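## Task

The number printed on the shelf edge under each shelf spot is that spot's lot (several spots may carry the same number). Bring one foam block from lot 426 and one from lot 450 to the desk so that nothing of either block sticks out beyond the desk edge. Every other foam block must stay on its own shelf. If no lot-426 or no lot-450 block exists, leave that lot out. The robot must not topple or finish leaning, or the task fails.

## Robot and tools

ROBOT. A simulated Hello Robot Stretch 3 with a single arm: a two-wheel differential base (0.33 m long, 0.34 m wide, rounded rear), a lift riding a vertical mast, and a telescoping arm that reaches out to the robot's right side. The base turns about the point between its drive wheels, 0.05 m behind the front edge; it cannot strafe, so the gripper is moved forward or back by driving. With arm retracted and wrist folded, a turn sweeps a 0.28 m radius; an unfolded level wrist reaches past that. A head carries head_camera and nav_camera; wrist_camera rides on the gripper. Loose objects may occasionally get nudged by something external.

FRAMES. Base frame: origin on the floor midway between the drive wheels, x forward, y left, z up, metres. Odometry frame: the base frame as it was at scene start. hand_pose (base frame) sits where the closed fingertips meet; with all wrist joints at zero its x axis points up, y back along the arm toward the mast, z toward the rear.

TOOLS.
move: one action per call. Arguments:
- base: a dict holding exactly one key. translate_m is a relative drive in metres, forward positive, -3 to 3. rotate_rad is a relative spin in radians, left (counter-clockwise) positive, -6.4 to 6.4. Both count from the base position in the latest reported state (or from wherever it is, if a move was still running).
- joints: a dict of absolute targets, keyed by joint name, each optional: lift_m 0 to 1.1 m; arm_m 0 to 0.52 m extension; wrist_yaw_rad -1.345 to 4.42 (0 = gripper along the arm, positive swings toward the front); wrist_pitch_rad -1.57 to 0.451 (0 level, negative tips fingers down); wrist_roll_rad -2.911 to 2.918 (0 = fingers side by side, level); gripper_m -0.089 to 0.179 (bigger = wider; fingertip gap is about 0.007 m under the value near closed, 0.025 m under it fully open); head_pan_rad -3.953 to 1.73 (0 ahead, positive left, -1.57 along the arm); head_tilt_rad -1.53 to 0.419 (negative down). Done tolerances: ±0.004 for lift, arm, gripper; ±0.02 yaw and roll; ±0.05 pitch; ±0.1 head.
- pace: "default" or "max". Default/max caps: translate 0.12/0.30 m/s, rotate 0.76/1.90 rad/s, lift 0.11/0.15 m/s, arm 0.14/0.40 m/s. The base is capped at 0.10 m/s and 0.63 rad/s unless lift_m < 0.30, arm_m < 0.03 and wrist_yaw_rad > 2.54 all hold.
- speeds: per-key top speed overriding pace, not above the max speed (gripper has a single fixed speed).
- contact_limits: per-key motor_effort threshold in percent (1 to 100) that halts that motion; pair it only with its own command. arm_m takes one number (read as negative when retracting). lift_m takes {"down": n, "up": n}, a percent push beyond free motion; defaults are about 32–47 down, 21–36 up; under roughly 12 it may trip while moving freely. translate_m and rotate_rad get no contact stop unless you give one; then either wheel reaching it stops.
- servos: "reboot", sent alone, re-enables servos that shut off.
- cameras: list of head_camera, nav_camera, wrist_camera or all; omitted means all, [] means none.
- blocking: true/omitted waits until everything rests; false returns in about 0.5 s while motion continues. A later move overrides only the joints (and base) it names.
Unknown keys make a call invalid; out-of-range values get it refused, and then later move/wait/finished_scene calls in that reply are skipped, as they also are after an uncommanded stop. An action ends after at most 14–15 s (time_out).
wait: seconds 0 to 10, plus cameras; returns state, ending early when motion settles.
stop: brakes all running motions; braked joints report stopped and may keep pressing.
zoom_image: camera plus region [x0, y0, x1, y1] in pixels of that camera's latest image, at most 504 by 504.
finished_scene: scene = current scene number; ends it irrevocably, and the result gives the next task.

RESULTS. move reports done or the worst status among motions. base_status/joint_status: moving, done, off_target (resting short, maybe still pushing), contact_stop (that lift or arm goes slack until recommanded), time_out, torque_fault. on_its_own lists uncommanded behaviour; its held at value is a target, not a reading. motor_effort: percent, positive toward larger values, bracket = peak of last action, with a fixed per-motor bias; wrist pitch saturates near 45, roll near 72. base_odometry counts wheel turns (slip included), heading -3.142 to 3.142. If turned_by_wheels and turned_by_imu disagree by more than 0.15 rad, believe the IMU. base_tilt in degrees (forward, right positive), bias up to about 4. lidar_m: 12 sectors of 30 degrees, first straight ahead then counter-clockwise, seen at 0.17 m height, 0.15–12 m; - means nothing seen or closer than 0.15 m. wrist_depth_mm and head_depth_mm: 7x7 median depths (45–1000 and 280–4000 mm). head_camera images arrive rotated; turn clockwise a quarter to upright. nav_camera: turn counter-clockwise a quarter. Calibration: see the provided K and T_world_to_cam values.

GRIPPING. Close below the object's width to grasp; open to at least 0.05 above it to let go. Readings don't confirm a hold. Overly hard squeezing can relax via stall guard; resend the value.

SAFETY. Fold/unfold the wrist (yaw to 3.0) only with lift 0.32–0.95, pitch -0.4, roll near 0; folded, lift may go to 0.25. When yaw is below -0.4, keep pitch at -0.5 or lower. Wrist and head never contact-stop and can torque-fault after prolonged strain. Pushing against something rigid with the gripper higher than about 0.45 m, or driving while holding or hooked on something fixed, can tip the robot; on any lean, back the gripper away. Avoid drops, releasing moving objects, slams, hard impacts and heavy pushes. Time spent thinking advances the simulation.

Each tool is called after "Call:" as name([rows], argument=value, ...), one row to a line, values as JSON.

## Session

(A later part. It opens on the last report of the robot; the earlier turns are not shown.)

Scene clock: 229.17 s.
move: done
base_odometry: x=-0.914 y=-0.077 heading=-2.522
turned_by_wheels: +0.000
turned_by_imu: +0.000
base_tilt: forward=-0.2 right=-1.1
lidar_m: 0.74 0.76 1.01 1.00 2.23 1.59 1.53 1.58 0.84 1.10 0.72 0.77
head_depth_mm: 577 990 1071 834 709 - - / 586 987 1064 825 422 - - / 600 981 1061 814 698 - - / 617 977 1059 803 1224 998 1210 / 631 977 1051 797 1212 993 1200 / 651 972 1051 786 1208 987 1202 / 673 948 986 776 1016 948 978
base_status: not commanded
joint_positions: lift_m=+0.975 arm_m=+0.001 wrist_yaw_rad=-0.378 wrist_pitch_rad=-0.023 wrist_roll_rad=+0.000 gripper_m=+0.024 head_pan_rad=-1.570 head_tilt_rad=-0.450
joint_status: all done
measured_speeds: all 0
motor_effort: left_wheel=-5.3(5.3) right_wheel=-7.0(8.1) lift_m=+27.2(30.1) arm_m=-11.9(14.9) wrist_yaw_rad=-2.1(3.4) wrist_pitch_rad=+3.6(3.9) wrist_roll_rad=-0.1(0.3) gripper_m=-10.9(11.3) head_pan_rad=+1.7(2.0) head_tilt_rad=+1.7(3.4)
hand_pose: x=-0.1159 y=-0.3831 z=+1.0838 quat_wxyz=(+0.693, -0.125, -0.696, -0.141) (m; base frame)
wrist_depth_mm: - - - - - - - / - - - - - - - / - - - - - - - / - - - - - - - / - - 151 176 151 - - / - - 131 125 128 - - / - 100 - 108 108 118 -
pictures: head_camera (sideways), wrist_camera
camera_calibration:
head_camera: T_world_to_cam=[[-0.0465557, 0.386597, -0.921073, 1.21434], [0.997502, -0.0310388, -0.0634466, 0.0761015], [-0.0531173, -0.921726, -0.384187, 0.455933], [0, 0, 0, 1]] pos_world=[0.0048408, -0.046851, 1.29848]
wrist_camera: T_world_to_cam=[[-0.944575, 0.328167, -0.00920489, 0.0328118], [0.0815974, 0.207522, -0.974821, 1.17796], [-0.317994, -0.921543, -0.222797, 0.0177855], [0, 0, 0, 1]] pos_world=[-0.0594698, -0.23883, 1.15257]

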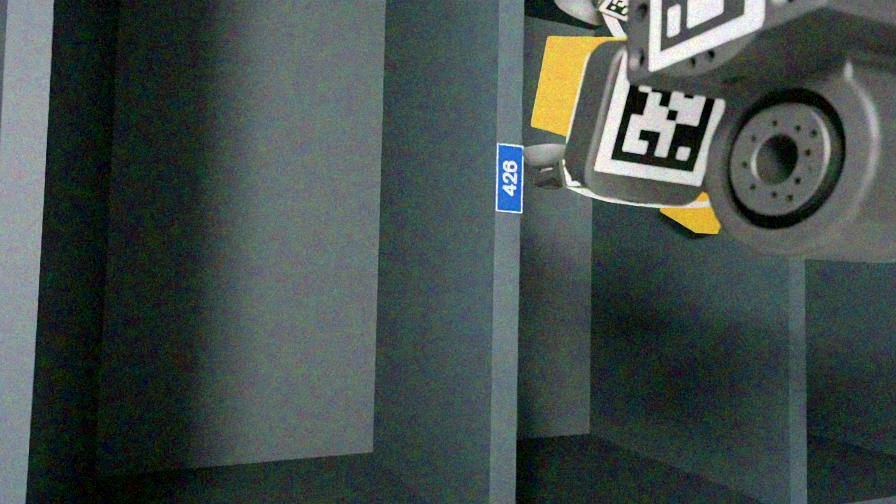

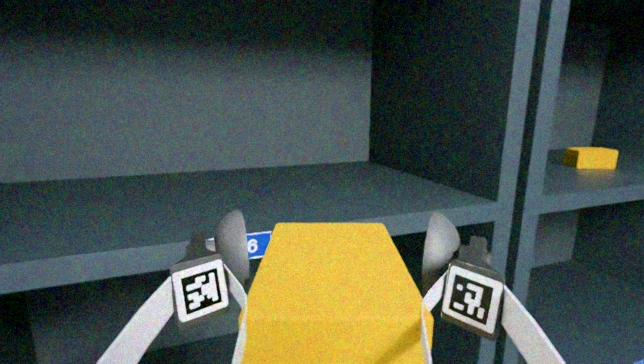

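Call:
move(base={"rotate_rad":2.095}, joints={"lift_m":0.78,"wrist_yaw_rad":0}, cameras=["head_camera"])

Call:
move(base={"translate_m":1.238}, cameras=[])

Call:
move(base={"rotate_rad":-0.505}, joints={"head_tilt_rad":-0.6}, cameras=["head_camera","wrist_camera"])

Scene clock: 241.37 s.
move: done
base_odometry: x=-0.914 y=-0.077 heading=-0.428
turned_by_wheels: +2.095
turned_by_imu: +2.061
base_tilt: forward=-0.4 right=-1.2
lidar_m: 2.28 1.61 1.53 1.57 1.16 1.11 0.73 0.77 0.74 0.76 1.01 1.01
head_depth_mm: 591 627 666 712 762 825 893 / 618 657 698 750 810 875 956 / 648 688 740 793 859 924 1015 / 679 728 779 845 920 979 445 / 710 764 825 898 987 1066 1208 / 776 838 908 990 1092 1218 1295 / 824 894 970 1070 1188 1330 1329
base_status: done
joint_positions: lift_m=+0.780 arm_m=+0.001 wrist_yaw_rad=-0.002 wrist_pitch_rad=-0.023 wrist_roll_rad=+0.000 gripper_m=+0.024 head_pan_rad=-1.570 head_tilt_rad=-0.450
joint_status: all done
measured_speeds: all 0
motor_effort: left_wheel=-8.6(12.8) right_wheel=+7.7(12.3) lift_m=+28.9(28.9) arm_m=-12.7(12.9) wrist_yaw_rad=+2.0(7.1) wrist_pitch_rad=+3.8(3.9) wrist_roll_rad=+0.0(0.3) gripper_m=-10.6(11.4) head_pan_rad=+1.9(2.9) head_tilt_rad=+2.0(2.5)
hand_pose: x=-0.0221 y=-0.4012 z=+0.8887 quat_wxyz=(+0.707, +0.008, -0.707, -0.009) (m; base frame)
wrist_depth_mm: - - - 569 - - - / - - - - - - - / - - - 599 - - - / - - - 623 - - - / - - 151 176 151 - - / - - 131 125 128 - - / - - - 108 107 107 -
pictures: head_camera (sideways)
camera_calibration:
head_camera: T_world_to_cam=[[-0.0465557, 0.386597, -0.921073, 1.21434], [0.997502, -0.0310388, -0.0634466, 0.0761015], [-0.0531173, -0.921726, -0.384187, 0.455933], [0, 0, 0, 1]] pos_world=[0.0048408, -0.046851, 1.29848]

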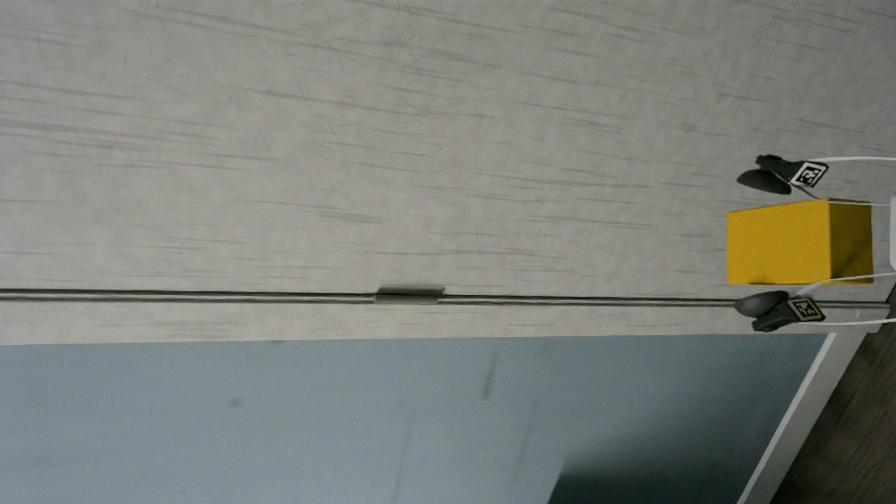

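Scene clock: 254.87 s.
move: done
base_odometry: x=+0.212 y=-0.590 heading=-0.428
turned_by_wheels: +0.000
turned_by_imu: +0.000
base_tilt: forward=-0.4 right=-1.2
lidar_m: 1.43 1.01 0.96 0.99 1.30 1.74 1.92 1.39 0.84 0.79 1.42 2.53
head_depth_mm: 1080 1144 1214 1296 1030 770 636 / 1130 1198 1276 1350 1021 766 671 / 1180 1265 1353 1410 1016 762 1255 / 1245 1331 1428 1465 1004 756 444 / 1313 1402 1514 1480 995 780 1243 / 1385 1485 1612 1453 990 1506 1336 / 1470 1581 1725 1428 980 1589 1331
base_status: done
joint_positions: lift_m=+0.780 arm_m=+0.001 wrist_yaw_rad=-0.002 wrist_pitch_rad=-0.023 wrist_roll_rad=+0.000 gripper_m=+0.024 head_pan_rad=-1.570 head_tilt_rad=-0.450
joint_status: not commanded
measured_speeds: all 0
motor_effort: left_wheel=+2.6(8.4) right_wheel=+8.3(14.1) lift_m=+23.8(30.0) arm_m=-11.0(13.2) wrist_yaw_rad=+1.6(3.2) wrist_pitch_rad=+3.8(3.9) wrist_roll_rad=-0.2(0.3) gripper_m=-10.6(11.3) head_pan_rad=+3.2(4.1) head_tilt_rad=+0.2(1.7)
hand_pose: x=-0.0221 y=-0.4012 z=+0.8888 quat_wxyz=(+0.707, +0.008, -0.707, -0.009) (m; base frame)
wrist_depth_mm: - - - - - - - / - - - - - - - / - - - - - - - / - - - - - - - / - - 151 176 152 - - / - - 131 125 128 - - / - - - 108 107 107 -
pictures: none
No camera images: "cameras" was empty.

Scene clock: 256.80 s.
move: done
base_odometry: x=+0.212 y=-0.590 heading=-0.932
turned_by_wheels: -0.505
turned_by_imu: -0.496
base_tilt: forward=-0.2 right=-1.3
lidar_m: 2.53 1.39 1.00 0.96 0.99 1.34 1.74 1.89 1.38 0.84 0.79 1.41
head_depth_mm: 1090 1207 1331 1488 1694 1497 1248 / 1084 1199 1332 1493 933 1376 1245 / 1091 1199 1335 1109 832 700 1152 / 1086 1193 1317 1100 821 489 324 / 1086 1189 1328 1087 817 1351 1219 / 1086 1189 1324 1084 812 1373 1215 / 1079 1183 1316 1069 804 1333 1210
base_status: done
joint_positions: lift_m=+0.780 arm_m=+0.001 wrist_yaw_rad=-0.002 wrist_pitch_rad=-0.023 wrist_roll_rad=+0.000 gripper_m=+0.024 head_pan_rad=-1.570 head_tilt_rad=-0.601
joint_status: all done
measured_speeds: all 0
motor_effort: left_wheel=+7.5(12.2) right_wheel=-10.6(13.7) lift_m=+23.8(24.4) arm_m=-12.1(13.0) wrist_yaw_rad=+1.8(2.6) wrist_pitch_rad=+3.7(3.9) wrist_roll_rad=+0.0(0.3) gripper_m=-10.7(11.2) head_pan_rad=+3.0(4.0) head_tilt_rad=-4.4(7.2)
hand_pose: x=-0.0220 y=-0.4012 z=+0.8888 quat_wxyz=(+0.707, +0.008, -0.707, -0.009) (m; base frame)
wrist_depth_mm: - - - - - - - / - - - - - - - / - - - - - - - / - - - - - - - / - - 151 176 151 - - / - - 131 125 128 - - / - - - 108 107 118 -
pictures: head_camera (sideways), wrist_camera
camera_calibration:
head_camera: T_world_to_cam=[[-0.0467726, 0.520579, -0.852531, 1.12497], [0.997503, -0.0208687, -0.0674692, 0.0813383], [-0.0529143, -0.853558, -0.518303, 0.630414], [0, 0, 0, 1]] pos_world=[0.00484071, -0.0458459, 1.29131]
wrist_camera: T_world_to_cam=[[-0.999087, -0.0417158, -0.00917228, -0.0239547], [-0.000361316, 0.222992, -0.97482, 0.98837], [0.0427108, -0.973927, -0.222804, -0.0255615], [0, 0, 0, 1]] pos_world=[-0.0224839, -0.246293, 0.957568]

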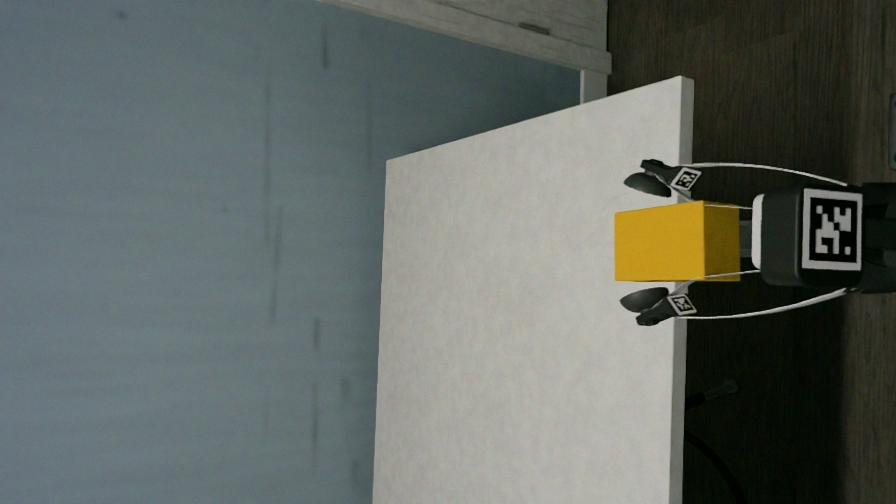

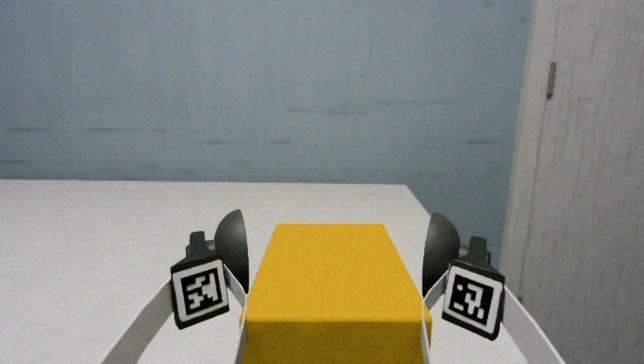

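Call:
move(joints={"arm_m":0.27}, speeds={"arm_m":0.25}, cameras=[])

Call:
move(joints={"lift_m":0.685}, cameras=[])

Call:
move(joints={"lift_m":0.63}, speeds={"lift_m":0.025}, contact_limits={"lift_m":{"down":13}}, cameras=["head_camera","wrist_camera"])

Scene clock: 269.23 s.
move: done
base_odometry: x=+0.212 y=-0.590 heading=-0.932
turned_by_wheels: +0.000
turned_by_imu: +0.000
base_tilt: forward=-0.3 right=-1.2
lidar_m: 2.53 1.39 1.00 0.96 0.99 1.33 1.74 1.89 1.38 0.84 0.79 1.41
head_depth_mm: 1101 1205 1339 1505 1688 1428 301 / 1090 1198 1330 1505 437 356 1180 / 1092 1201 1340 1115 465 1360 1236 / 1090 1189 1330 1098 493 1268 1195 / 1086 1190 1326 1088 816 1348 1212 / 1084 1191 1318 1079 810 1350 1218 / 1076 1191 1317 1067 805 1333 1213
base_status: not commanded
joint_positions: lift_m=+0.780 arm_m=+0.270 wrist_yaw_rad=-0.002 wrist_pitch_rad=-0.023 wrist_roll_rad=+0.000 gripper_m=+0.024 head_pan_rad=-1.570 head_tilt_rad=-0.601
joint_status: all done
measured_speeds: all 0
motor_effort: left_wheel=+7.1(7.6) right_wheel=-10.2(11.0) lift_m=+25.6(25.7) arm_m=+13.3(14.8) wrist_yaw_rad=+2.8(2.9) wrist_pitch_rad=+3.8(3.9) wrist_roll_rad=+0.1(0.3) gripper_m=-10.7(11.4) head_pan_rad=+2.3(3.4) head_tilt_rad=-0.9(3.4)
hand_pose: x=-0.0220 y=-0.6706 z=+0.8888 quat_wxyz=(+0.707, +0.008, -0.707, -0.009) (m; base frame)
wrist_depth_mm: - - - - - - - / - - - - - - - / - - - - - - - / - - - - - - - / - - 151 176 151 - - / - - 132 125 128 - - / - - - 108 107 107 -
pictures: none
No camera images: "cameras" was empty.

Scene clock: 270.93 s.
move: done
base_odometry: x=+0.212 y=-0.590 heading=-0.932
turned_by_wheels: +0.000
turned_by_imu: +0.000
base_tilt: forward=-0.2 right=-1.3
lidar_m: 2.52 1.39 1.01 0.96 0.99 1.34 1.74 1.89 1.38 0.84 0.79 1.41
head_depth_mm: 1095 1203 1342 1494 1685 1501 1249 / 1094 1202 1336 1502 935 485 385 / 1089 1196 1334 1113 804 511 1230 / 1087 1188 1328 1099 640 552 1204 / 1084 1194 1323 1093 792 1352 1220 / 1079 1190 1318 1084 810 1338 1216 / 1078 1190 1308 1065 806 1334 1214
base_status: not commanded
joint_positions: lift_m=+0.685 arm_m=+0.270 wrist_yaw_rad=-0.002 wrist_pitch_rad=-0.023 wrist_roll_rad=+0.000 gripper_m=+0.024 head_pan_rad=-1.570 head_tilt_rad=-0.601
joint_status: all done
measured_speeds: all 0
motor_effort: left_wheel=+6.9(7.7) right_wheel=-10.2(10.9) lift_m=+23.7(26.2) arm_m=+12.4(13.2) wrist_yaw_rad=+0.9(2.6) wrist_pitch_rad=+3.7(3.9) wrist_roll_rad=+0.1(0.3) gripper_m=-10.5(11.2) head_pan_rad=+2.2(3.1) head_tilt_rad=-1.0(2.0)
hand_pose: x=-0.0220 y=-0.6706 z=+0.7938 quat_wxyz=(+0.707, +0.008, -0.707, -0.009) (m; base frame)
wrist_depth_mm: - - - - - - - / - - - - - - - / - - - - - - - / - - - - - - - / - - 151 176 151 - - / - - 131 125 127 - - / - - - 108 107 107 -
pictures: none
No camera images: "cameras" was empty.

Scene clock: 273.87 s.
move: contact_stop
base_odometry: x=+0.212 y=-0.590 heading=-0.933
turned_by_wheels: +0.000
turned_by_imu: +0.000
base_tilt: forward=-0.3 right=-1.4
lidar_m: 2.53 1.39 1.00 0.96 0.99 1.34 1.74 1.89 1.38 0.84 0.79 1.42
head_depth_mm: 1095 1199 1330 1512 1690 1501 1245 / 1089 1202 1338 1499 936 707 405 / 1094 1201 1323 1112 801 530 1208 / 1089 1193 1318 1101 778 549 1207 / 1086 1193 1323 1089 815 1346 1225 / 1077 1182 1319 1079 812 1375 1211 / 1081 1189 1311 1071 802 1339 1211
base_status: not commanded
joint_positions: lift_m=+0.649 arm_m=+0.270 wrist_yaw_rad=-0.002 wrist_pitch_rad=+0.013 wrist_roll_rad=+0.000 gripper_m=+0.024 head_pan_rad=-1.570 head_tilt_rad=-0.601
joint_status: lift_m contact_stop (moved -0.036 of -0.055)
measured_speeds: translate_m=+0.000 rotate_rad=+0.000 lift_m=+0.002 arm_m=+0.000 wrist_yaw_rad=+0.000 wrist_pitch_rad=-0.024 wrist_roll_rad=+0.000 head_pan_rad=+0.000 head_tilt_rad=+0.000
on_its_own: lift_m is slack since a contact_stop (your +0.630 is given up)
motor_effort: left_wheel=+6.5(7.8) right_wheel=-6.4(11.0) lift_m=+24.4(26.7) arm_m=+9.9(12.5) wrist_yaw_rad=+1.1(3.4) wrist_pitch_rad=-2.6(11.0) wrist_roll_rad=-0.2(0.5) gripper_m=-10.4(11.2) head_pan_rad=+2.1(2.9) head_tilt_rad=+1.0(1.4)
contact_limits: lift_m down 13 (down: maximum 72; up: maximum 65)
hand_pose: x=-0.0220 y=-0.6715 z=+0.7672 quat_wxyz=(+0.708, -0.005, -0.707, +0.003) (m; base frame)
wrist_depth_mm: - - - - - - - / - - - - - - - / - - - - - - - / - - - - - - - / - - 151 163 152 - - / - - 131 125 128 - - / - - - 108 107 107 -
pictures: head_camera (sideways), wrist_camera
camera_calibration:
head_camera: T_world_to_cam=[[-0.0467726, 0.520579, -0.852531, 1.12497], [0.997503, -0.0208687, -0.0674692, 0.0813383], [-0.0529143, -0.853558, -0.518303, 0.630414], [0, 0, 0, 1]] pos_world=[0.00484071, -0.0458459, 1.29131]
wrist_camera: T_world_to_cam=[[-0.999083, -0.0421664, -0.00740003, -0.0380028], [-0.000659643, 0.187996, -0.98217, 0.912282], [0.0428058, -0.981264, -0.187851, -0.347669], [0, 0, 0, 1]] pos_world=[-0.0224839, -0.514263, 0.830424]

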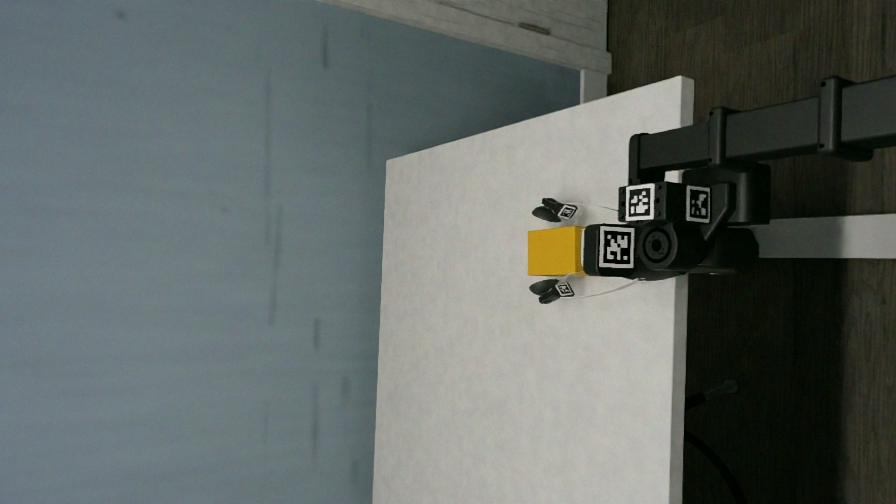

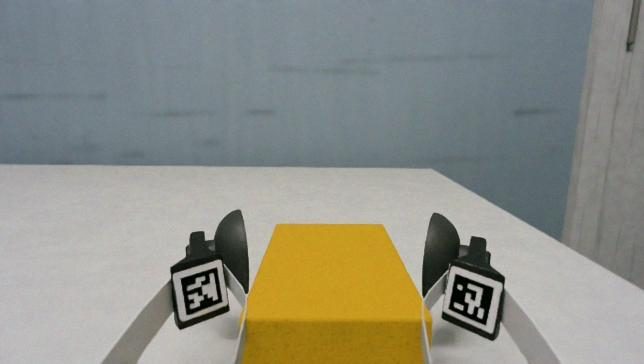

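Call:
move(joints={"gripper_m":0.179}, cameras=[])

Call:
move(joints={"lift_m":0.66}, cameras=[])

Call:
move(joints={"arm_m":0}, pace="max", cameras=["head_camera"])

Call:
move(joints={"wrist_pitch_rad":-0.4,"gripper_m":0.03}, pace="max", cameras=[])

Call:
move(joints={"wrist_yaw_rad":3.0}, pace="max", cameras=[])

Call:
move(joints={"lift_m":0.29,"head_pan_rad":0}, pace="max", cameras=["nav_camera"])

Call:
move(base={"translate_m":2.0}, joints={"head_tilt_rad":-0.3,"head_pan_rad":-3.3}, pace="max", cameras=["head_camera","nav_camera"])

Scene clock: 295.43 s.
move: done
base_odometry: x=+0.212 y=-0.590 heading=-0.933
turned_by_wheels: +0.000
turned_by_imu: +0.000
base_tilt: forward=-0.2 right=-1.2
lidar_m: 2.53 1.39 1.00 0.96 0.99 1.34 1.74 1.89 1.38 0.84 0.79 1.41
head_depth_mm: 1095 1202 1338 1492 1692 1494 1245 / 1094 1195 1343 1496 935 706 404 / 1087 1195 1332 1114 800 529 1208 / 1088 1194 1331 1099 785 553 1201 / 1084 1183 1318 1093 791 1352 1227 / 1084 1181 1319 1078 810 1343 1219 / 1079 1185 1312 1073 809 1336 1211
base_status: not commanded
joint_positions: lift_m=+0.650 arm_m=+0.270 wrist_yaw_rad=-0.002 wrist_pitch_rad=+0.003 wrist_roll_rad=+0.000 gripper_m=+0.179 head_pan_rad=-1.570 head_tilt_rad=-0.600
joint_status: all done
measured_speeds: all 0
on_its_own: lift_m is slack since a contact_stop (your +0.630 is given up)
motor_effort: left_wheel=+6.5(7.3) right_wheel=-6.1(7.4) lift_m=+26.9(27.1) arm_m=+5.2(7.2) wrist_yaw_rad=+1.3(3.4) wrist_pitch_rad=-0.9(1.2) wrist_roll_rad=+0.0(0.3) gripper_m=+0.3(82.6) head_pan_rad=+1.5(2.3) head_tilt_rad=+3.7(4.3)
contact_limits: lift_m down 13 (down: maximum 72; up: maximum 65)
hand_pose: x=-0.0220 y=-0.6713 z=+0.7659 quat_wxyz=(+0.708, -0.002, -0.707, +0.000) (m; base frame)
wrist_depth_mm: - - - - - - - / - - - - - - - / - - - - - - - / - - - - - - - / - 142 - 174 - - - / - 126 - 132 125 - - / - - - 107 106 - 105
pictures: none
No camera images: "cameras" was empty.

Scene clock: 296.17 s.
move: done
base_odometry: x=+0.212 y=-0.590 heading=-0.933
turned_by_wheels: +0.000
turned_by_imu: +0.000
base_tilt: forward=-0.3 right=-1.3
lidar_m: 2.53 1.39 1.00 0.96 0.99 1.34 1.74 1.89 1.37 0.84 0.79 1.42
head_depth_mm: 1096 1195 1336 1498 1679 1499 1249 / 1092 1201 1335 1501 937 697 399 / 1089 1197 1330 1112 802 521 1204 / 1084 1192 1332 1105 785 550 1194 / 1087 1194 1315 1091 789 1350 1221 / 1079 1189 1321 1077 812 1342 1215 / 1082 1183 1313 1070 806 1340 1210
base_status: not commanded
joint_positions: lift_m=+0.660 arm_m=+0.270 wrist_yaw_rad=-0.002 wrist_pitch_rad=-0.014 wrist_roll_rad=+0.000 gripper_m=+0.179 head_pan_rad=-1.570 head_tilt_rad=-0.600
joint_status: all done
measured_speeds: all 0
motor_effort: left_wheel=+6.8(7.3) right_wheel=-6.3(6.8) lift_m=+29.1(30.4) arm_m=+4.6(5.3) wrist_yaw_rad=+0.6(2.5) wrist_pitch_rad=+2.1(2.2) wrist_roll_rad=-0.1(0.2) gripper_m=+0.3(0.9) head_pan_rad=+1.7(2.0) head_tilt_rad=+3.6(4.0)
hand_pose: x=-0.0220 y=-0.6708 z=+0.7710 quat_wxyz=(+0.708, +0.004, -0.707, -0.006) (m; base frame)
wrist_depth_mm: - - - - - - - / - - - - - - - / - - - - - - - / - - - - - - - / - 143 - 172 - - - / - 126 - 142 - - - / - - - 111 116 - 105
pictures: none
No camera images: "cameras" was empty.

Scene clock: 298.10 s.
move: done
base_odometry: x=+0.212 y=-0.590 heading=-0.933
turned_by_wheels: +0.000
turned_by_imu: +0.000
base_tilt: forward=-0.4 right=-1.3
lidar_m: 2.53 1.39 1.00 0.96 0.99 1.34 1.74 1.89 1.38 0.84 0.79 1.42
head_depth_mm: 1098 1201 1342 1499 1692 1497 1247 / 1095 1198 1330 1509 938 1370 1242 / 1085 1195 1323 1111 830 1362 1231 / 1084 1197 1322 1102 789 1271 1201 / 1084 1188 1329 1093 816 717 1200 / 1082 1190 1315 1082 811 1341 1227 / 1082 1187 1314 1071 805 1340 1214
base_status: not commanded
joint_positions: lift_m=+0.660 arm_m=+0.001 wrist_yaw_rad=-0.002 wrist_pitch_rad=-0.016 wrist_roll_rad=+0.000 gripper_m=+0.179 head_pan_rad=-1.570 head_tilt_rad=-0.600
joint_status: all done
measured_speeds: all 0
motor_effort: left_wheel=+6.8(7.0) right_wheel=-6.7(6.7) lift_m=+24.6(29.9) arm_m=-12.4(14.1) wrist_yaw_rad=+2.4(2.7) wrist_pitch_rad=+2.4(2.5) wrist_roll_rad=+0.2(0.3) gripper_m=+0.4(1.0) head_pan_rad=+1.5(2.1) head_tilt_rad=+2.4(4.2)
hand_pose: x=-0.0220 y=-0.4014 z=+0.7706 quat_wxyz=(+0.708, +0.005, -0.707, -0.007) (m; base frame)
wrist_depth_mm: - - - - - - - / - - - - - - - / - - - - - - - / - - - - - - - / - 142 - - - - - / - 139 - - - - - / - - - - - - 105
pictures: head_camera (sideways)
camera_calibration:
head_camera: T_world_to_cam=[[-0.04682, 0.519585, -0.853135, 1.1258], [0.997501, -0.0209229, -0.0674855, 0.0813637], [-0.0529145, -0.854163, -0.517307, 0.629147], [0, 0, 0, 1]] pos_world=[0.00484057, -0.0458507, 1.29141]

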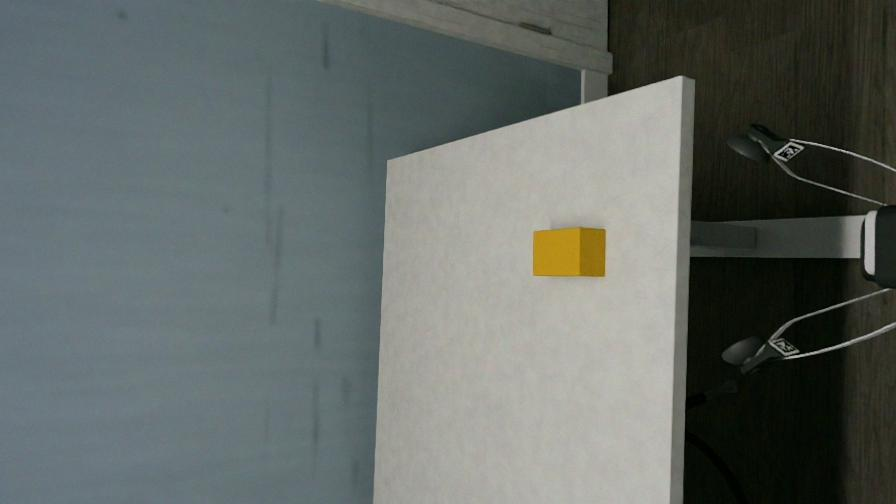

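Scene clock: 300.13 s.
move: done
base_odometry: x=+0.212 y=-0.590 heading=-0.933
turned_by_wheels: +0.000
turned_by_imu: +0.000
base_tilt: forward=-0.3 right=-1.1
lidar_m: 2.53 1.39 1.00 0.96 0.99 1.34 1.75 1.89 1.38 0.84 0.79 1.42
head_depth_mm: 1092 1205 1332 1501 1694 1496 1248 / 1100 1199 1335 1494 934 1376 1237 / 1090 1195 1333 1112 831 1364 1235 / 1082 1196 1334 1102 789 1268 1171 / 1083 1189 1322 1088 819 1346 1224 / 1085 1190 1319 1081 809 1344 1216 / 1081 1184 1319 1072 808 1345 1216
base_status: not commanded
joint_positions: lift_m=+0.660 arm_m=+0.001 wrist_yaw_rad=-0.002 wrist_pitch_rad=-0.412 wrist_roll_rad=+0.000 gripper_m=+0.030 head_pan_rad=-1.570 head_tilt_rad=-0.600
joint_status: all done
measured_speeds: all 0
motor_effort: left_wheel=+6.8(7.0) right_wheel=-6.3(7.1) lift_m=+26.8(26.9) arm_m=-11.2(12.7) wrist_yaw_rad=+0.8(2.9) wrist_pitch_rad=+1.7(4.1) wrist_roll_rad=+0.2(0.5) gripper_m=+0.1(83.0) head_pan_rad=+1.4(1.8) head_tilt_rad=+2.2(3.4)
hand_pose: x=-0.0220 y=-0.3707 z=+0.6741 quat_wxyz=(+0.692, +0.144, -0.692, -0.146) (m; base frame)
wrist_depth_mm: - - - - - - - / - - - - - - - / - - - - - - - / - - - - - - - / - - - - - - - / 962 962 127 146 130 948 967 / 847 850 789 829 796 829 832
pictures: none
No camera images: "cameras" was empty.

Scene clock: 301.97 s.
move: done
base_odometry: x=+0.212 y=-0.590 heading=-0.933
turned_by_wheels: +0.000
turned_by_imu: +0.000
base_tilt: forward=-0.3 right=-1.3
lidar_m: 2.53 1.39 1.00 0.96 0.99 1.34 1.75 1.89 1.38 0.84 0.79 1.41
head_depth_mm: 1091 1207 1336 1507 1702 1503 1252 / 1088 1202 1336 1499 936 1373 1241 / 1090 1194 1320 1113 828 1359 1231 / 1083 1189 1332 1104 789 1271 1196 / 1085 1189 1325 1092 820 1348 1226 / 1085 1187 1321 1085 811 1341 1217 / 1082 1184 1316 1072 807 1338 1213
base_status: not commanded
joint_positions: lift_m=+0.660 arm_m=+0.001 wrist_yaw_rad=+2.997 wrist_pitch_rad=-0.412 wrist_roll_rad=+0.000 gripper_m=+0.030 head_pan_rad=-1.570 head_tilt_rad=-0.600
joint_status: all done
measured_speeds: all 0
motor_effort: left_wheel=+6.2(7.1) right_wheel=-5.5(6.8) lift_m=+28.8(28.8) arm_m=-9.8(11.4) wrist_yaw_rad=+2.1(5.7) wrist_pitch_rad=+1.7(1.8) wrist_roll_rad=+0.2(0.3) gripper_m=+0.5(0.8) head_pan_rad=+0.8(1.8) head_tilt_rad=+1.7(2.6)
hand_pose: x=+0.0112 y=+0.0773 z=+0.6741 quat_wxyz=(+0.195, +0.700, +0.094, +0.680) (m; base frame)
wrist_depth_mm: - 137 - - - - - / - 147 - - - - - / - 161 - - - - - / - 185 - - - - - / - - 205 - - - - / 977 964 130 146 130 958 941 / 867 847 260 835 789 822 816
pictures: none
No camera images: "cameras" was empty.

Scene clock: 305.23 s.
move: done
base_odometry: x=+0.212 y=-0.590 heading=-0.933
turned_by_wheels: +0.000
turned_by_imu: +0.000
base_tilt: forward=-0.3 right=-1.2
lidar_m: 2.53 1.39 1.00 0.96 0.99 1.34 1.74 1.89 1.38 0.84 0.79 1.41
head_depth_mm: 2118 2297 2577 2407 1882 1493 1245 / 2084 2302 2576 2490 1882 1487 1245 / 2110 2297 2539 2476 1848 1476 1239 / 2089 2274 2548 2442 1832 1474 1231 / 2087 2280 2541 2416 1815 1457 1225 / 2079 2268 2525 2406 1817 1453 1219 / 2090 2289 2506 2363 1787 1446 1213
base_status: not commanded
joint_positions: lift_m=+0.290 arm_m=+0.001 wrist_yaw_rad=+2.997 wrist_pitch_rad=-0.414 wrist_roll_rad=+0.000 gripper_m=+0.030 head_pan_rad=+0.001 head_tilt_rad=-0.600
joint_status: all done
measured_speeds: all 0
motor_effort: left_wheel=+6.7(7.1) right_wheel=-6.1(7.0) lift_m=+27.0(28.7) arm_m=-7.6(10.5) wrist_yaw_rad=+2.2(3.4) wrist_pitch_rad=+2.1(2.2) wrist_roll_rad=+0.0(0.6) gripper_m=+0.2(0.8) head_pan_rad=-3.1(6.5) head_tilt_rad=+0.2(2.1)
hand_pose: x=+0.0111 y=+0.0770 z=+0.3036 quat_wxyz=(+0.195, +0.700, +0.095, +0.680) (m; base frame)
wrist_depth_mm: - 137 - - - - - / - 147 - - - - - / 908 161 894 909 916 914 896 / 746 185 674 735 715 710 715 / 620 589 206 582 591 591 584 / 520 517 130 148 130 508 499 / 455 291 258 281 426 441 442
pictures: nav_camera (sideways)
camera_calibration:
nav_camera: T_world_to_cam=[[0.542152, 0.0177364, 0.840093, -1.05334], [0.019023, -0.99978, 0.00883127, 0.0386073], [0.840065, 0.0111932, -0.542371, 0.653975], [0, 0, 0, 1]] pos_world=[0.020953, 0.0499611, 1.23926]

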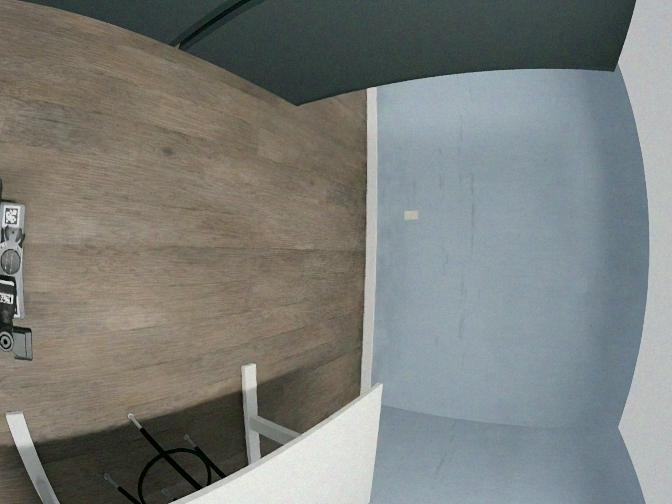

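Scene clock: 313.33 s.
move: done
base_odometry: x=+1.403 y=-2.197 heading=-0.933
turned_by_wheels: +0.000
turned_by_imu: +0.002
base_tilt: forward=-0.3 right=-1.2
lidar_m: 0.55 0.57 0.76 2.00 1.24 1.39 3.66 1.20 1.17 1.28 0.79 0.57
head_depth_mm: 2619 1821 1821 1834 1854 1846 1563 / 3033 2299 2285 2301 2320 2017 1560 / 3036 3336 3141 3156 2780 2002 1546 / 3080 3907 - - 2902 2005 1538 / 3143 3750 - - 2850 1966 1525 / 3139 3727 3823 - 2823 1983 1525 / 3247 3663 3752 - 2779 1972 1515
base_status: done
joint_positions: lift_m=+0.290 arm_m=+0.001 wrist_yaw_rad=+2.998 wrist_pitch_rad=-0.414 wrist_roll_rad=+0.000 gripper_m=+0.030 head_pan_rad=-3.300 head_tilt_rad=-0.301
joint_status: all done
measured_speeds: all 0
motor_effort: left_wheel=+0.9(14.2) right_wheel=+3.8(13.7) lift_m=+24.4(29.4) arm_m=-1.5(7.8) wrist_yaw_rad=+1.5(3.1) wrist_pitch_rad=+2.1(2.2) wrist_roll_rad=+0.2(0.4) gripper_m=+0.0(1.0) head_pan_rad=+3.4(5.5) head_tilt_rad=-0.6(9.9)
hand_pose: x=+0.0110 y=+0.0770 z=+0.3036 quat_wxyz=(+0.195, +0.700, +0.095, +0.680) (m; base frame)
wrist_depth_mm: - 137 - - - - - / - 148 - - - - - / 953 161 879 917 914 863 - / 751 186 679 719 718 708 - / 625 591 206 583 597 595 577 / 528 520 130 147 130 512 503 / 453 291 257 280 421 442 443
pictures: head_camera (sideways), nav_camera (sideways)
camera_calibration:
head_camera: T_world_to_cam=[[0.249998, 0.00693785, -0.968221, 1.27418], [-0.197485, -0.978588, -0.0580036, 0.0763436], [-0.947893, 0.20571, -0.243275, 0.277991], [0, 0, 0, 1]] pos_world=[-0.0399603, 0.00868332, 1.30574]
nav_camera: T_world_to_cam=[[-0.270385, 0.0258848, 0.962404, -1.20792], [0.143391, 0.989572, 0.0136698, 0.0314537], [-0.952014, 0.141696, -0.271277, 0.312107], [0, 0, 0, 1]] pos_world=[-0.0339823, -0.0440834, 1.24674]

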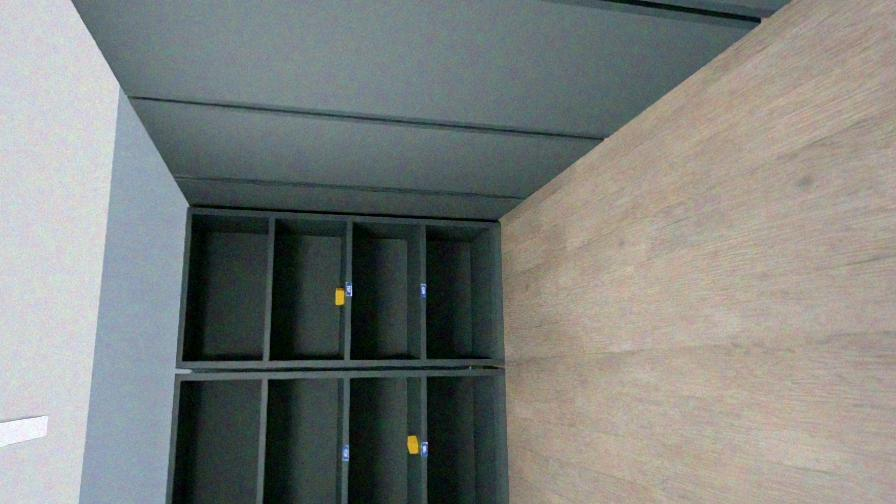

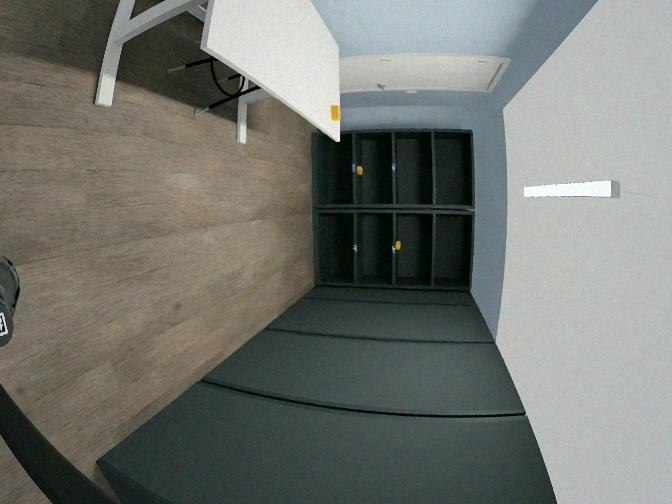

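Call:
move(base={"rotate_rad":1.57}, joints={"head_pan_rad":-0.5,"head_tilt_rad":-0.3}, pace="max", cameras=["nav_camera"])

Scene clock: 321.70 s.
move: done
base_odometry: x=+1.403 y=-2.197 heading=+0.637
turned_by_wheels: +1.570
turned_by_imu: +1.539
base_tilt: forward=-0.4 right=-1.0
lidar_m: 1.86 1.11 1.36 3.40 1.90 1.17 1.28 0.81 0.58 0.55 0.56 0.75
head_depth_mm: 608 621 635 651 669 686 706 / 686 703 720 743 762 786 812 / 782 804 833 860 891 922 956 / 916 950 981 1024 1069 1113 1162 / 1112 1152 1208 1270 1338 1408 1433 / 1393 1484 1567 1673 1782 1801 1522 / 1860 2031 2200 2325 2396 1954 1511
base_status: done
joint_positions: lift_m=+0.290 arm_m=+0.001 wrist_yaw_rad=+2.998 wrist_pitch_rad=-0.414 wrist_roll_rad=+0.000 gripper_m=+0.030 head_pan_rad=-0.492 head_tilt_rad=-0.301
joint_status: all done
measured_speeds: translate_m=+0.000 rotate_rad=+0.000 lift_m=+0.000 arm_m=+0.000 wrist_yaw_rad=+0.000 wrist_pitch_rad=+0.000 wrist_roll_rad=+0.000 head_pan_rad=-0.024 head_tilt_rad=+0.000
motor_effort: left_wheel=-7.2(15.1) right_wheel=+8.4(14.8) lift_m=+25.6(26.7) arm_m=-12.0(12.1) wrist_yaw_rad=+1.6(2.8) wrist_pitch_rad=+2.2(2.2) wrist_roll_rad=+0.2(0.3) gripper_m=+0.0(1.3) head_pan_rad=-3.3(6.4) head_tilt_rad=+2.1(5.3)
hand_pose: x=+0.0110 y=+0.0770 z=+0.3036 quat_wxyz=(+0.195, +0.700, +0.095, +0.680) (m; base frame)
wrist_depth_mm: - 137 - - - - - / - 147 - - - - - / - 162 893 929 912 893 887 / 749 186 671 732 721 710 707 / 619 592 205 584 597 596 590 / 524 518 130 147 130 507 504 / 456 291 257 280 421 445 440
pictures: nav_camera (sideways)
camera_calibration:
nav_camera: T_world_to_cam=[[0.24698, -0.113025, 0.962407, -1.21109], [-0.459675, -0.887982, 0.0136809, 0.03515], [0.853053, -0.445774, -0.271268, 0.30104], [0, 0, 0, 1]] pos_world=[0.0584697, 0.0285248, 1.24674]

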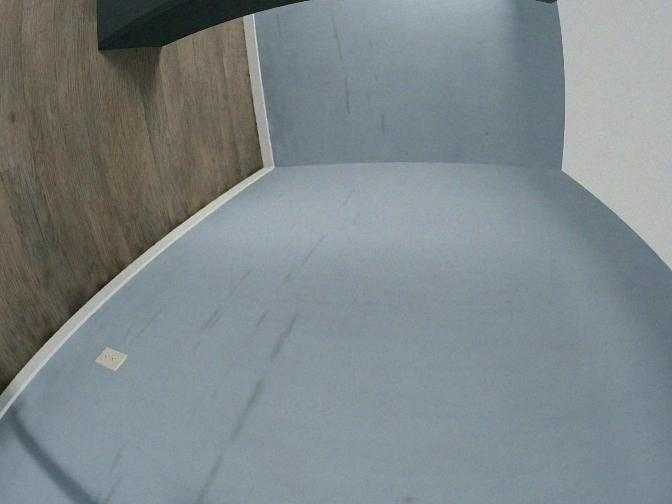

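Call:
move(base={"translate_m":1.2}, joints={"head_pan_rad":1.2,"head_tilt_rad":-0.3}, pace="max", cameras=["nav_camera"])

Scene clock: 335.20 s.
move: done
base_odometry: x=+2.368 y=-1.483 heading=+0.637
turned_by_wheels: +0.000
turned_by_imu: +0.000
base_tilt: forward=-0.4 right=-1.3
lidar_m: 1.27 1.31 0.54 0.51 0.53 2.20 2.31 0.74 0.53 0.50 0.52 0.69
head_depth_mm: 1615 1643 1681 1700 1753 1761 1559 / 1861 1910 1935 1982 2055 1946 1551 / 2203 2287 2337 2400 2458 2018 1546 / 464 487 514 541 575 614 654 / 443 464 487 513 541 573 609 / 425 443 464 488 513 541 574 / 407 425 443 466 488 514 542
base_status: done
joint_positions: lift_m=+0.290 arm_m=+0.001 wrist_yaw_rad=+2.998 wrist_pitch_rad=-0.414 wrist_roll_rad=+0.000 gripper_m=+0.030 head_pan_rad=+1.200 head_tilt_rad=-0.300
joint_status: all done
measured_speeds: all 0
motor_effort: left_wheel=-2.2(13.5) right_wheel=+8.5(14.0) lift_m=+28.5(28.5) arm_m=-8.2(13.1) wrist_yaw_rad=+0.9(3.0) wrist_pitch_rad=+2.1(2.2) wrist_roll_rad=+0.3(0.4) gripper_m=+0.3(1.0) head_pan_rad=-3.1(5.2) head_tilt_rad=+4.6(8.1)
hand_pose: x=+0.0110 y=+0.0770 z=+0.3036 quat_wxyz=(+0.195, +0.700, +0.095, +0.680) (m; base frame)
wrist_depth_mm: - 137 - - - - - / - 147 - - - - - / 953 161 170 - 893 908 892 / 748 186 189 677 697 713 722 / 615 591 206 580 598 599 594 / 523 519 130 147 130 509 508 / 456 291 257 280 425 444 442
pictures: nav_camera (sideways)
camera_calibration:
nav_camera: T_world_to_cam=[[0.081911, 0.257721, 0.962741, -1.21058], [0.937035, -0.348967, 0.013693, 0.0266307], [0.339494, 0.901, -0.270078, 0.30264], [0, 0, 0, 1]] pos_world=[-0.0285381, 0.0486082, 1.24685]

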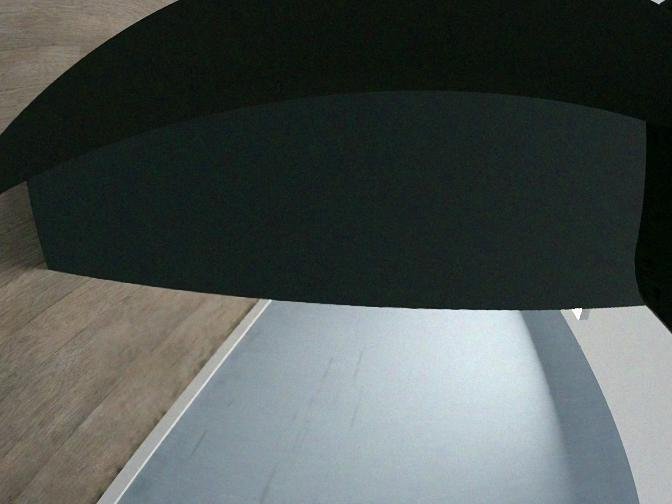

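Call:
move(base={"translate_m":0.83}, pace="max", cameras=[])

Call:
move(base={"rotate_rad":-1.57}, joints={"head_pan_rad":-2.4,"head_tilt_rad":-0.35}, pace="max", cameras=["nav_camera","head_camera"])

Scene clock: 346.20 s.
move: done
base_odometry: x=+3.036 y=-0.990 heading=+0.637
turned_by_wheels: +0.000
turned_by_imu: +0.000
base_tilt: forward=-0.4 right=-1.1
lidar_m: 0.45 0.46 0.62 1.54 1.49 0.78 2.17 0.70 0.50 0.47 0.48 0.47
head_depth_mm: 554 563 575 587 598 613 627 / 642 658 670 687 703 720 740 / 763 783 803 824 851 878 905 / 940 971 1003 1040 1075 1120 1154 / 1222 1274 1335 1409 1460 1538 1473 / 1747 1870 1988 2127 2293 1960 1532 / 2793 3423 3786 3906 2822 1970 1517
base_status: done
joint_positions: lift_m=+0.290 arm_m=+0.001 wrist_yaw_rad=+2.998 wrist_pitch_rad=-0.414 wrist_roll_rad=+0.000 gripper_m=+0.030 head_pan_rad=+1.200 head_tilt_rad=-0.300
joint_status: not commanded
measured_speeds: all 0
motor_effort: left_wheel=+3.9(9.9) right_wheel=+2.4(16.9) lift_m=+28.3(29.6) arm_m=-3.0(6.4) wrist_yaw_rad=+0.3(2.8) wrist_pitch_rad=+2.1(2.3) wrist_roll_rad=-0.1(0.3) gripper_m=+0.3(1.0) head_pan_rad=-3.2(3.5) head_tilt_rad=+3.5(4.9)
hand_pose: x=+0.0110 y=+0.0770 z=+0.3036 quat_wxyz=(+0.195, +0.700, +0.095, +0.680) (m; base frame)
wrist_depth_mm: - 137 - - - - 475 / - 147 - - - - 497 / 860 162 886 942 905 745 488 / 748 186 671 730 731 691 512 / 618 600 205 586 601 589 507 / 525 523 129 147 130 509 487 / 456 292 256 280 423 445 445
pictures: none
No camera images: "cameras" was empty.

Scene clock: 349.03 s.
move: done
base_odometry: x=+3.036 y=-0.990 heading=-0.933
turned_by_wheels: -1.570
turned_by_imu: -1.540
base_tilt: forward=-0.3 right=-1.3
lidar_m: 0.47 0.49 0.47 0.45 0.46 0.63 1.65 0.80 0.78 1.97 0.68 0.49
head_depth_mm: 1275 1325 1420 1567 2169 1883 1491 / 1370 1399 1495 1533 1592 1698 1483 / 1461 1375 1604 1357 1584 1599 1430 / 1320 1057 1501 1083 1554 1165 1386 / 667 704 747 798 854 920 989 / 730 774 824 882 949 1020 1115 / 816 871 938 1013 1098 1208 1327
base_status: done
joint_positions: lift_m=+0.290 arm_m=+0.001 wrist_yaw_rad=+2.998 wrist_pitch_rad=-0.414 wrist_roll_rad=+0.000 gripper_m=+0.030 head_pan_rad=-2.408 head_tilt_rad=-0.350
joint_status: all done
measured_speeds: translate_m=+0.000 rotate_rad=+0.000 lift_m=+0.000 arm_m=+0.000 wrist_yaw_rad=+0.000 wrist_pitch_rad=+0.000 wrist_roll_rad=+0.000 head_pan_rad=+0.024 head_tilt_rad=+0.000
motor_effort: left_wheel=+6.3(14.9) right_wheel=-8.8(14.3) lift_m=+27.8(28.8) arm_m=-12.4(12.8) wrist_yaw_rad=+2.1(3.0) wrist_pitch_rad=+2.1(2.3) wrist_roll_rad=+0.1(0.3) gripper_m=+0.2(0.9) head_pan_rad=+2.9(5.3) head_tilt_rad=-3.1(6.3)
hand_pose: x=+0.0110 y=+0.0770 z=+0.3036 quat_wxyz=(+0.195, +0.700, +0.095, +0.680) (m; base frame)
wrist_depth_mm: 415 137 443 459 470 485 497 / 457 147 481 497 514 526 534 / 496 161 514 538 - - - / 534 182 188 - - - - / - 573 202 161 580 598 571 / 521 518 130 148 130 504 504 / 454 290 256 279 422 444 441
pictures: head_camera (sideways), nav_camera (sideways)
camera_calibration:
head_camera: T_world_to_cam=[[0.186452, 0.230296, -0.955091, 1.25736], [0.639616, -0.766356, -0.0599225, 0.0737368], [-0.74574, -0.599719, -0.290189, 0.337827], [0, 0, 0, 1]] pos_world=[-0.0296689, -0.0304555, 1.30335]
nav_camera: T_world_to_cam=[[-0.224609, -0.22529, 0.948048, -1.18947], [-0.680441, 0.73269, 0.0129053, 0.0374821], [-0.697533, -0.642192, -0.317865, 0.371161], [0, 0, 0, 1]] pos_world=[0.0172366, -0.0570812, 1.24517]

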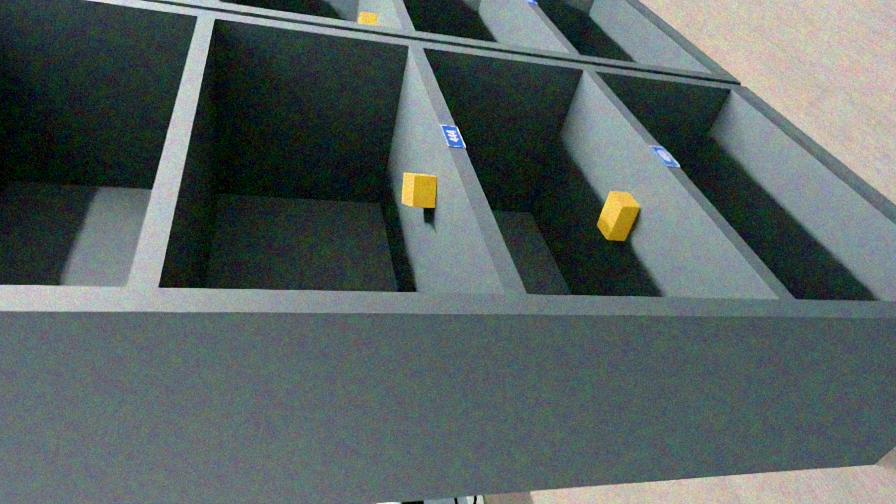

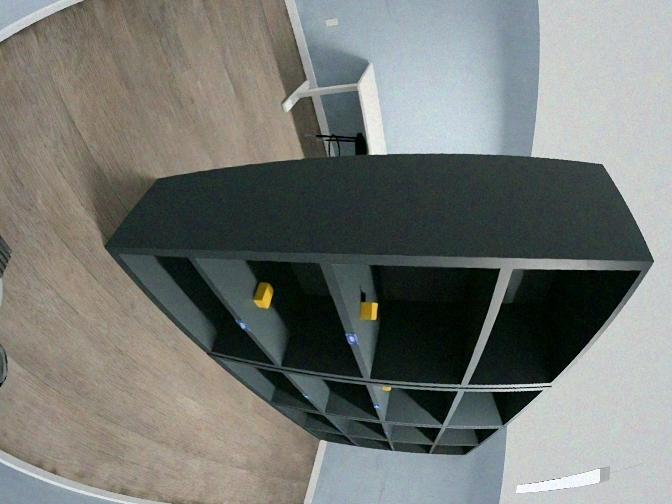

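Call:
zoom_image(camera="head_camera", region=[400, 90, 700, 260])

Call:
move(base={"translate_m":-0.95}, joints={"head_pan_rad":-1.57,"head_tilt_rad":-0.4}, pace="max", cameras=["head_camera"])

Call:
move(base={"translate_m":-0.9}, pace="max", cameras=["head_camera"])

Scaled by 1.680 from the camera's 896x504 image, which has a finer 1280x720 frame.

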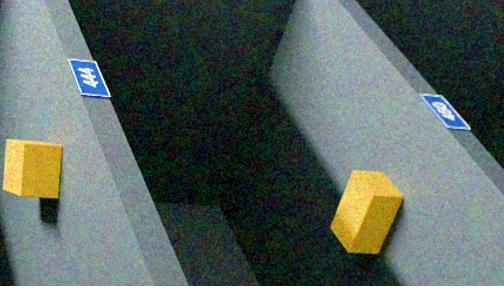

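Scene clock: 361.90 s.
move: done
base_odometry: x=+2.470 y=-0.227 heading=-0.933
turned_by_wheels: +0.000
turned_by_imu: -0.001
base_tilt: forward=-0.4 right=-1.2
lidar_m: 1.41 0.63 0.45 0.43 0.45 0.60 1.59 1.49 0.75 1.02 0.68 1.48
head_depth_mm: 493 918 981 958 672 1069 844 / 501 914 977 939 665 1065 841 / 511 910 973 930 662 1057 838 / 521 906 970 915 655 1051 833 / 472 907 968 906 685 1045 829 / 482 899 965 893 680 1042 826 / 493 902 959 883 671 1024 820
base_status: done
joint_positions: lift_m=+0.290 arm_m=+0.001 wrist_yaw_rad=+2.998 wrist_pitch_rad=-0.414 wrist_roll_rad=+0.000 gripper_m=+0.030 head_pan_rad=-1.570 head_tilt_rad=-0.402
joint_status: all done
measured_speeds: all 0
motor_effort: left_wheel=+0.3(14.0) right_wheel=-10.2(15.1) lift_m=+26.5(27.7) arm_m=-11.2(12.8) wrist_yaw_rad=+2.6(3.1) wrist_pitch_rad=+2.2(2.2) wrist_roll_rad=+0.2(0.3) gripper_m=+0.0(0.9) head_pan_rad=-2.9(5.1) head_tilt_rad=+2.2(5.9)
hand_pose: x=+0.0110 y=+0.0770 z=+0.3036 quat_wxyz=(+0.195, +0.700, +0.095, +0.680) (m; base frame)
wrist_depth_mm: 403 137 427 442 458 472 484 / 441 148 459 480 494 513 528 / 481 162 498 524 532 - - / 520 187 189 - - - - / 549 208 202 154 580 594 593 / 520 518 130 147 130 513 503 / 458 292 258 280 421 442 444
pictures: head_camera (sideways)
camera_calibration:
head_camera: T_world_to_cam=[[-0.0465954, 0.342126, -0.938498, 1.23717], [0.997516, -0.0337417, -0.061826, 0.0740102], [-0.0528188, -0.939048, -0.339704, 0.397993], [0, 0, 0, 1]] pos_world=[0.00484153, -0.0470364, 1.30086]

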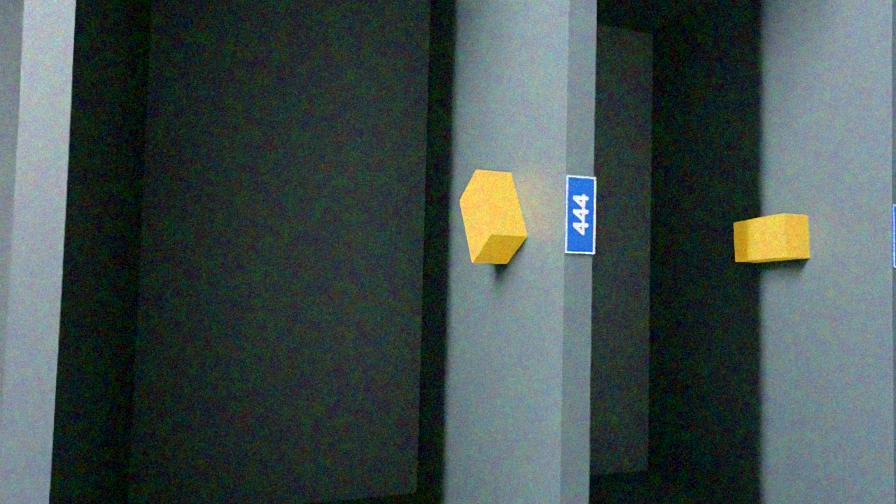

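Scene clock: 366.23 s.
move: done
base_odometry: x=+1.934 y=+0.496 heading=-0.932
turned_by_wheels: +0.000
turned_by_imu: +0.000
base_tilt: forward=-0.4 right=-1.3
lidar_m: 1.74 0.60 0.44 0.42 0.43 0.58 1.53 0.85 0.79 1.04 0.67 1.38
head_depth_mm: 551 932 999 963 719 1075 848 / 563 928 995 947 711 1070 846 / 504 926 989 937 705 1057 841 / 515 922 987 925 696 1014 838 / 526 922 984 910 687 1048 830 / 538 919 975 896 683 1041 828 / 490 910 960 876 676 974 821
base_status: done
joint_positions: lift_m=+0.290 arm_m=+0.001 wrist_yaw_rad=+2.998 wrist_pitch_rad=-0.414 wrist_roll_rad=+0.000 gripper_m=+0.030 head_pan_rad=-1.570 head_tilt_rad=-0.400
joint_status: not commanded
measured_speeds: all 0
motor_effort: left_wheel=-0.5(14.1) right_wheel=-10.6(15.3) lift_m=+25.5(27.1) arm_m=-10.5(11.9) wrist_yaw_rad=+2.0(3.2) wrist_pitch_rad=+2.1(2.2) wrist_roll_rad=+0.2(0.3) gripper_m=+0.1(0.8) head_pan_rad=-2.7(3.7) head_tilt_rad=+4.2(5.8)
hand_pose: x=+0.0110 y=+0.0770 z=+0.3036 quat_wxyz=(+0.195, +0.700, +0.095, +0.680) (m; base frame)
wrist_depth_mm: 392 137 412 429 444 454 465 / 423 148 445 465 479 493 509 / 461 161 479 513 522 537 - / 501 186 221 542 - - - / 537 529 202 152 562 593 589 / 522 519 130 148 130 508 506 / 457 292 257 279 425 442 441
pictures: head_camera (sideways)
camera_calibration:
head_camera: T_world_to_cam=[[-0.0465753, 0.340198, -0.9392, 1.23806], [0.997507, -0.0340611, -0.0618045, 0.0739772], [-0.0530159, -0.939737, -0.337764, 0.395558], [0, 0, 0, 1]] pos_world=[0.00484103, -0.0469445, 1.30096]

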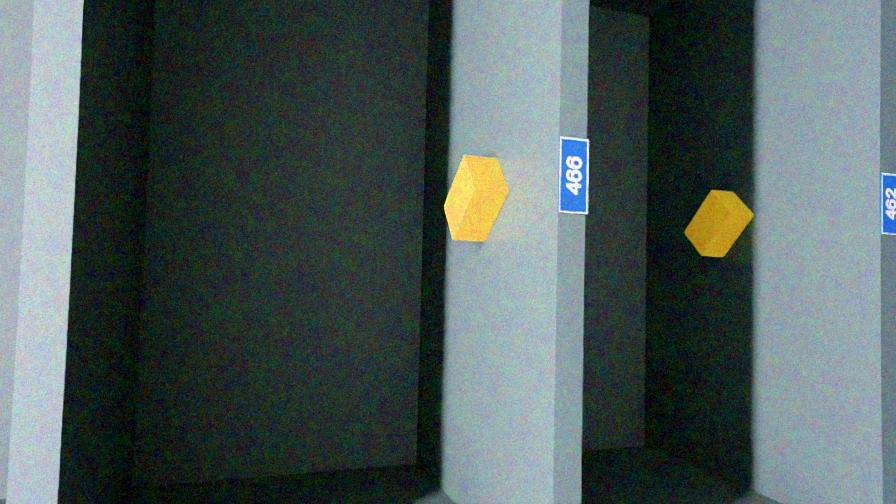

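Call:
move(base={"translate_m":-0.9}, joints={"head_tilt_rad":-0.45}, pace="max", cameras=["head_camera"])

Call:
zoom_image(camera="head_camera", region=[480, 100, 896, 300])

Scene clock: 376.60 s.
move: done
base_odometry: x=+1.397 y=+1.219 heading=-0.932
turned_by_wheels: +0.000
turned_by_imu: +0.000
base_tilt: forward=-0.2 right=-1.3
lidar_m: 1.67 0.58 0.42 0.40 0.41 0.56 1.46 0.87 0.83 1.06 0.66 1.35
head_depth_mm: 572 945 1025 836 1202 1017 890 / 585 943 1019 824 1193 1014 883 / 599 942 1008 777 1188 964 879 / 615 936 1011 807 1187 998 876 / 628 932 1006 795 1182 991 871 / 647 929 1004 785 1164 985 861 / 667 849 860 758 886 901 839
base_status: done
joint_positions: lift_m=+0.290 arm_m=+0.001 wrist_yaw_rad=+2.998 wrist_pitch_rad=-0.414 wrist_roll_rad=+0.000 gripper_m=+0.030 head_pan_rad=-1.570 head_tilt_rad=-0.450
joint_status: all done
measured_speeds: all 0
motor_effort: left_wheel=-2.9(12.2) right_wheel=-7.3(18.3) lift_m=+24.2(25.4) arm_m=-10.0(11.4) wrist_yaw_rad=+0.6(3.1) wrist_pitch_rad=+2.1(2.2) wrist_roll_rad=+0.3(0.4) gripper_m=+0.4(0.8) head_pan_rad=-2.3(3.5) head_tilt_rad=-3.8(5.2)
hand_pose: x=+0.0110 y=+0.0770 z=+0.3036 quat_wxyz=(+0.195, +0.700, +0.095, +0.680) (m; base frame)
wrist_depth_mm: 375 137 400 411 422 435 452 / 408 148 432 445 459 474 495 / 444 161 462 490 508 518 536 / 486 186 500 535 546 - - / 519 519 204 152 560 582 592 / 519 517 130 148 130 509 510 / 455 291 256 281 423 442 442
pictures: head_camera (sideways)
camera_calibration:
head_camera: T_world_to_cam=[[-0.0465852, 0.386799, -0.920986, 1.21423], [0.997506, -0.0309212, -0.0634422, 0.0761009], [-0.0530174, -0.921645, -0.384394, 0.456207], [0, 0, 0, 1]] pos_world=[0.00484099, -0.0468501, 1.29848]

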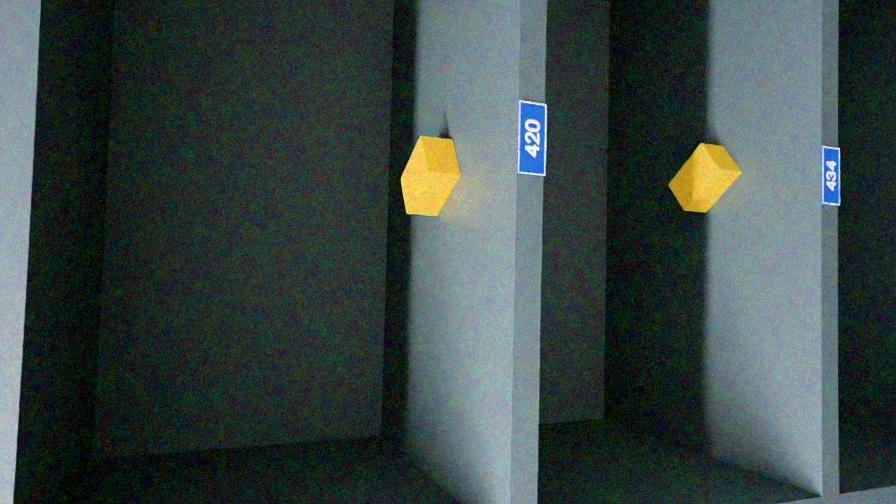

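Scaled by 1.212 from the camera's 896x504 image, which has a finer 1280x720 frame.

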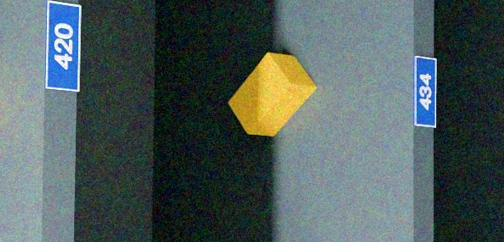

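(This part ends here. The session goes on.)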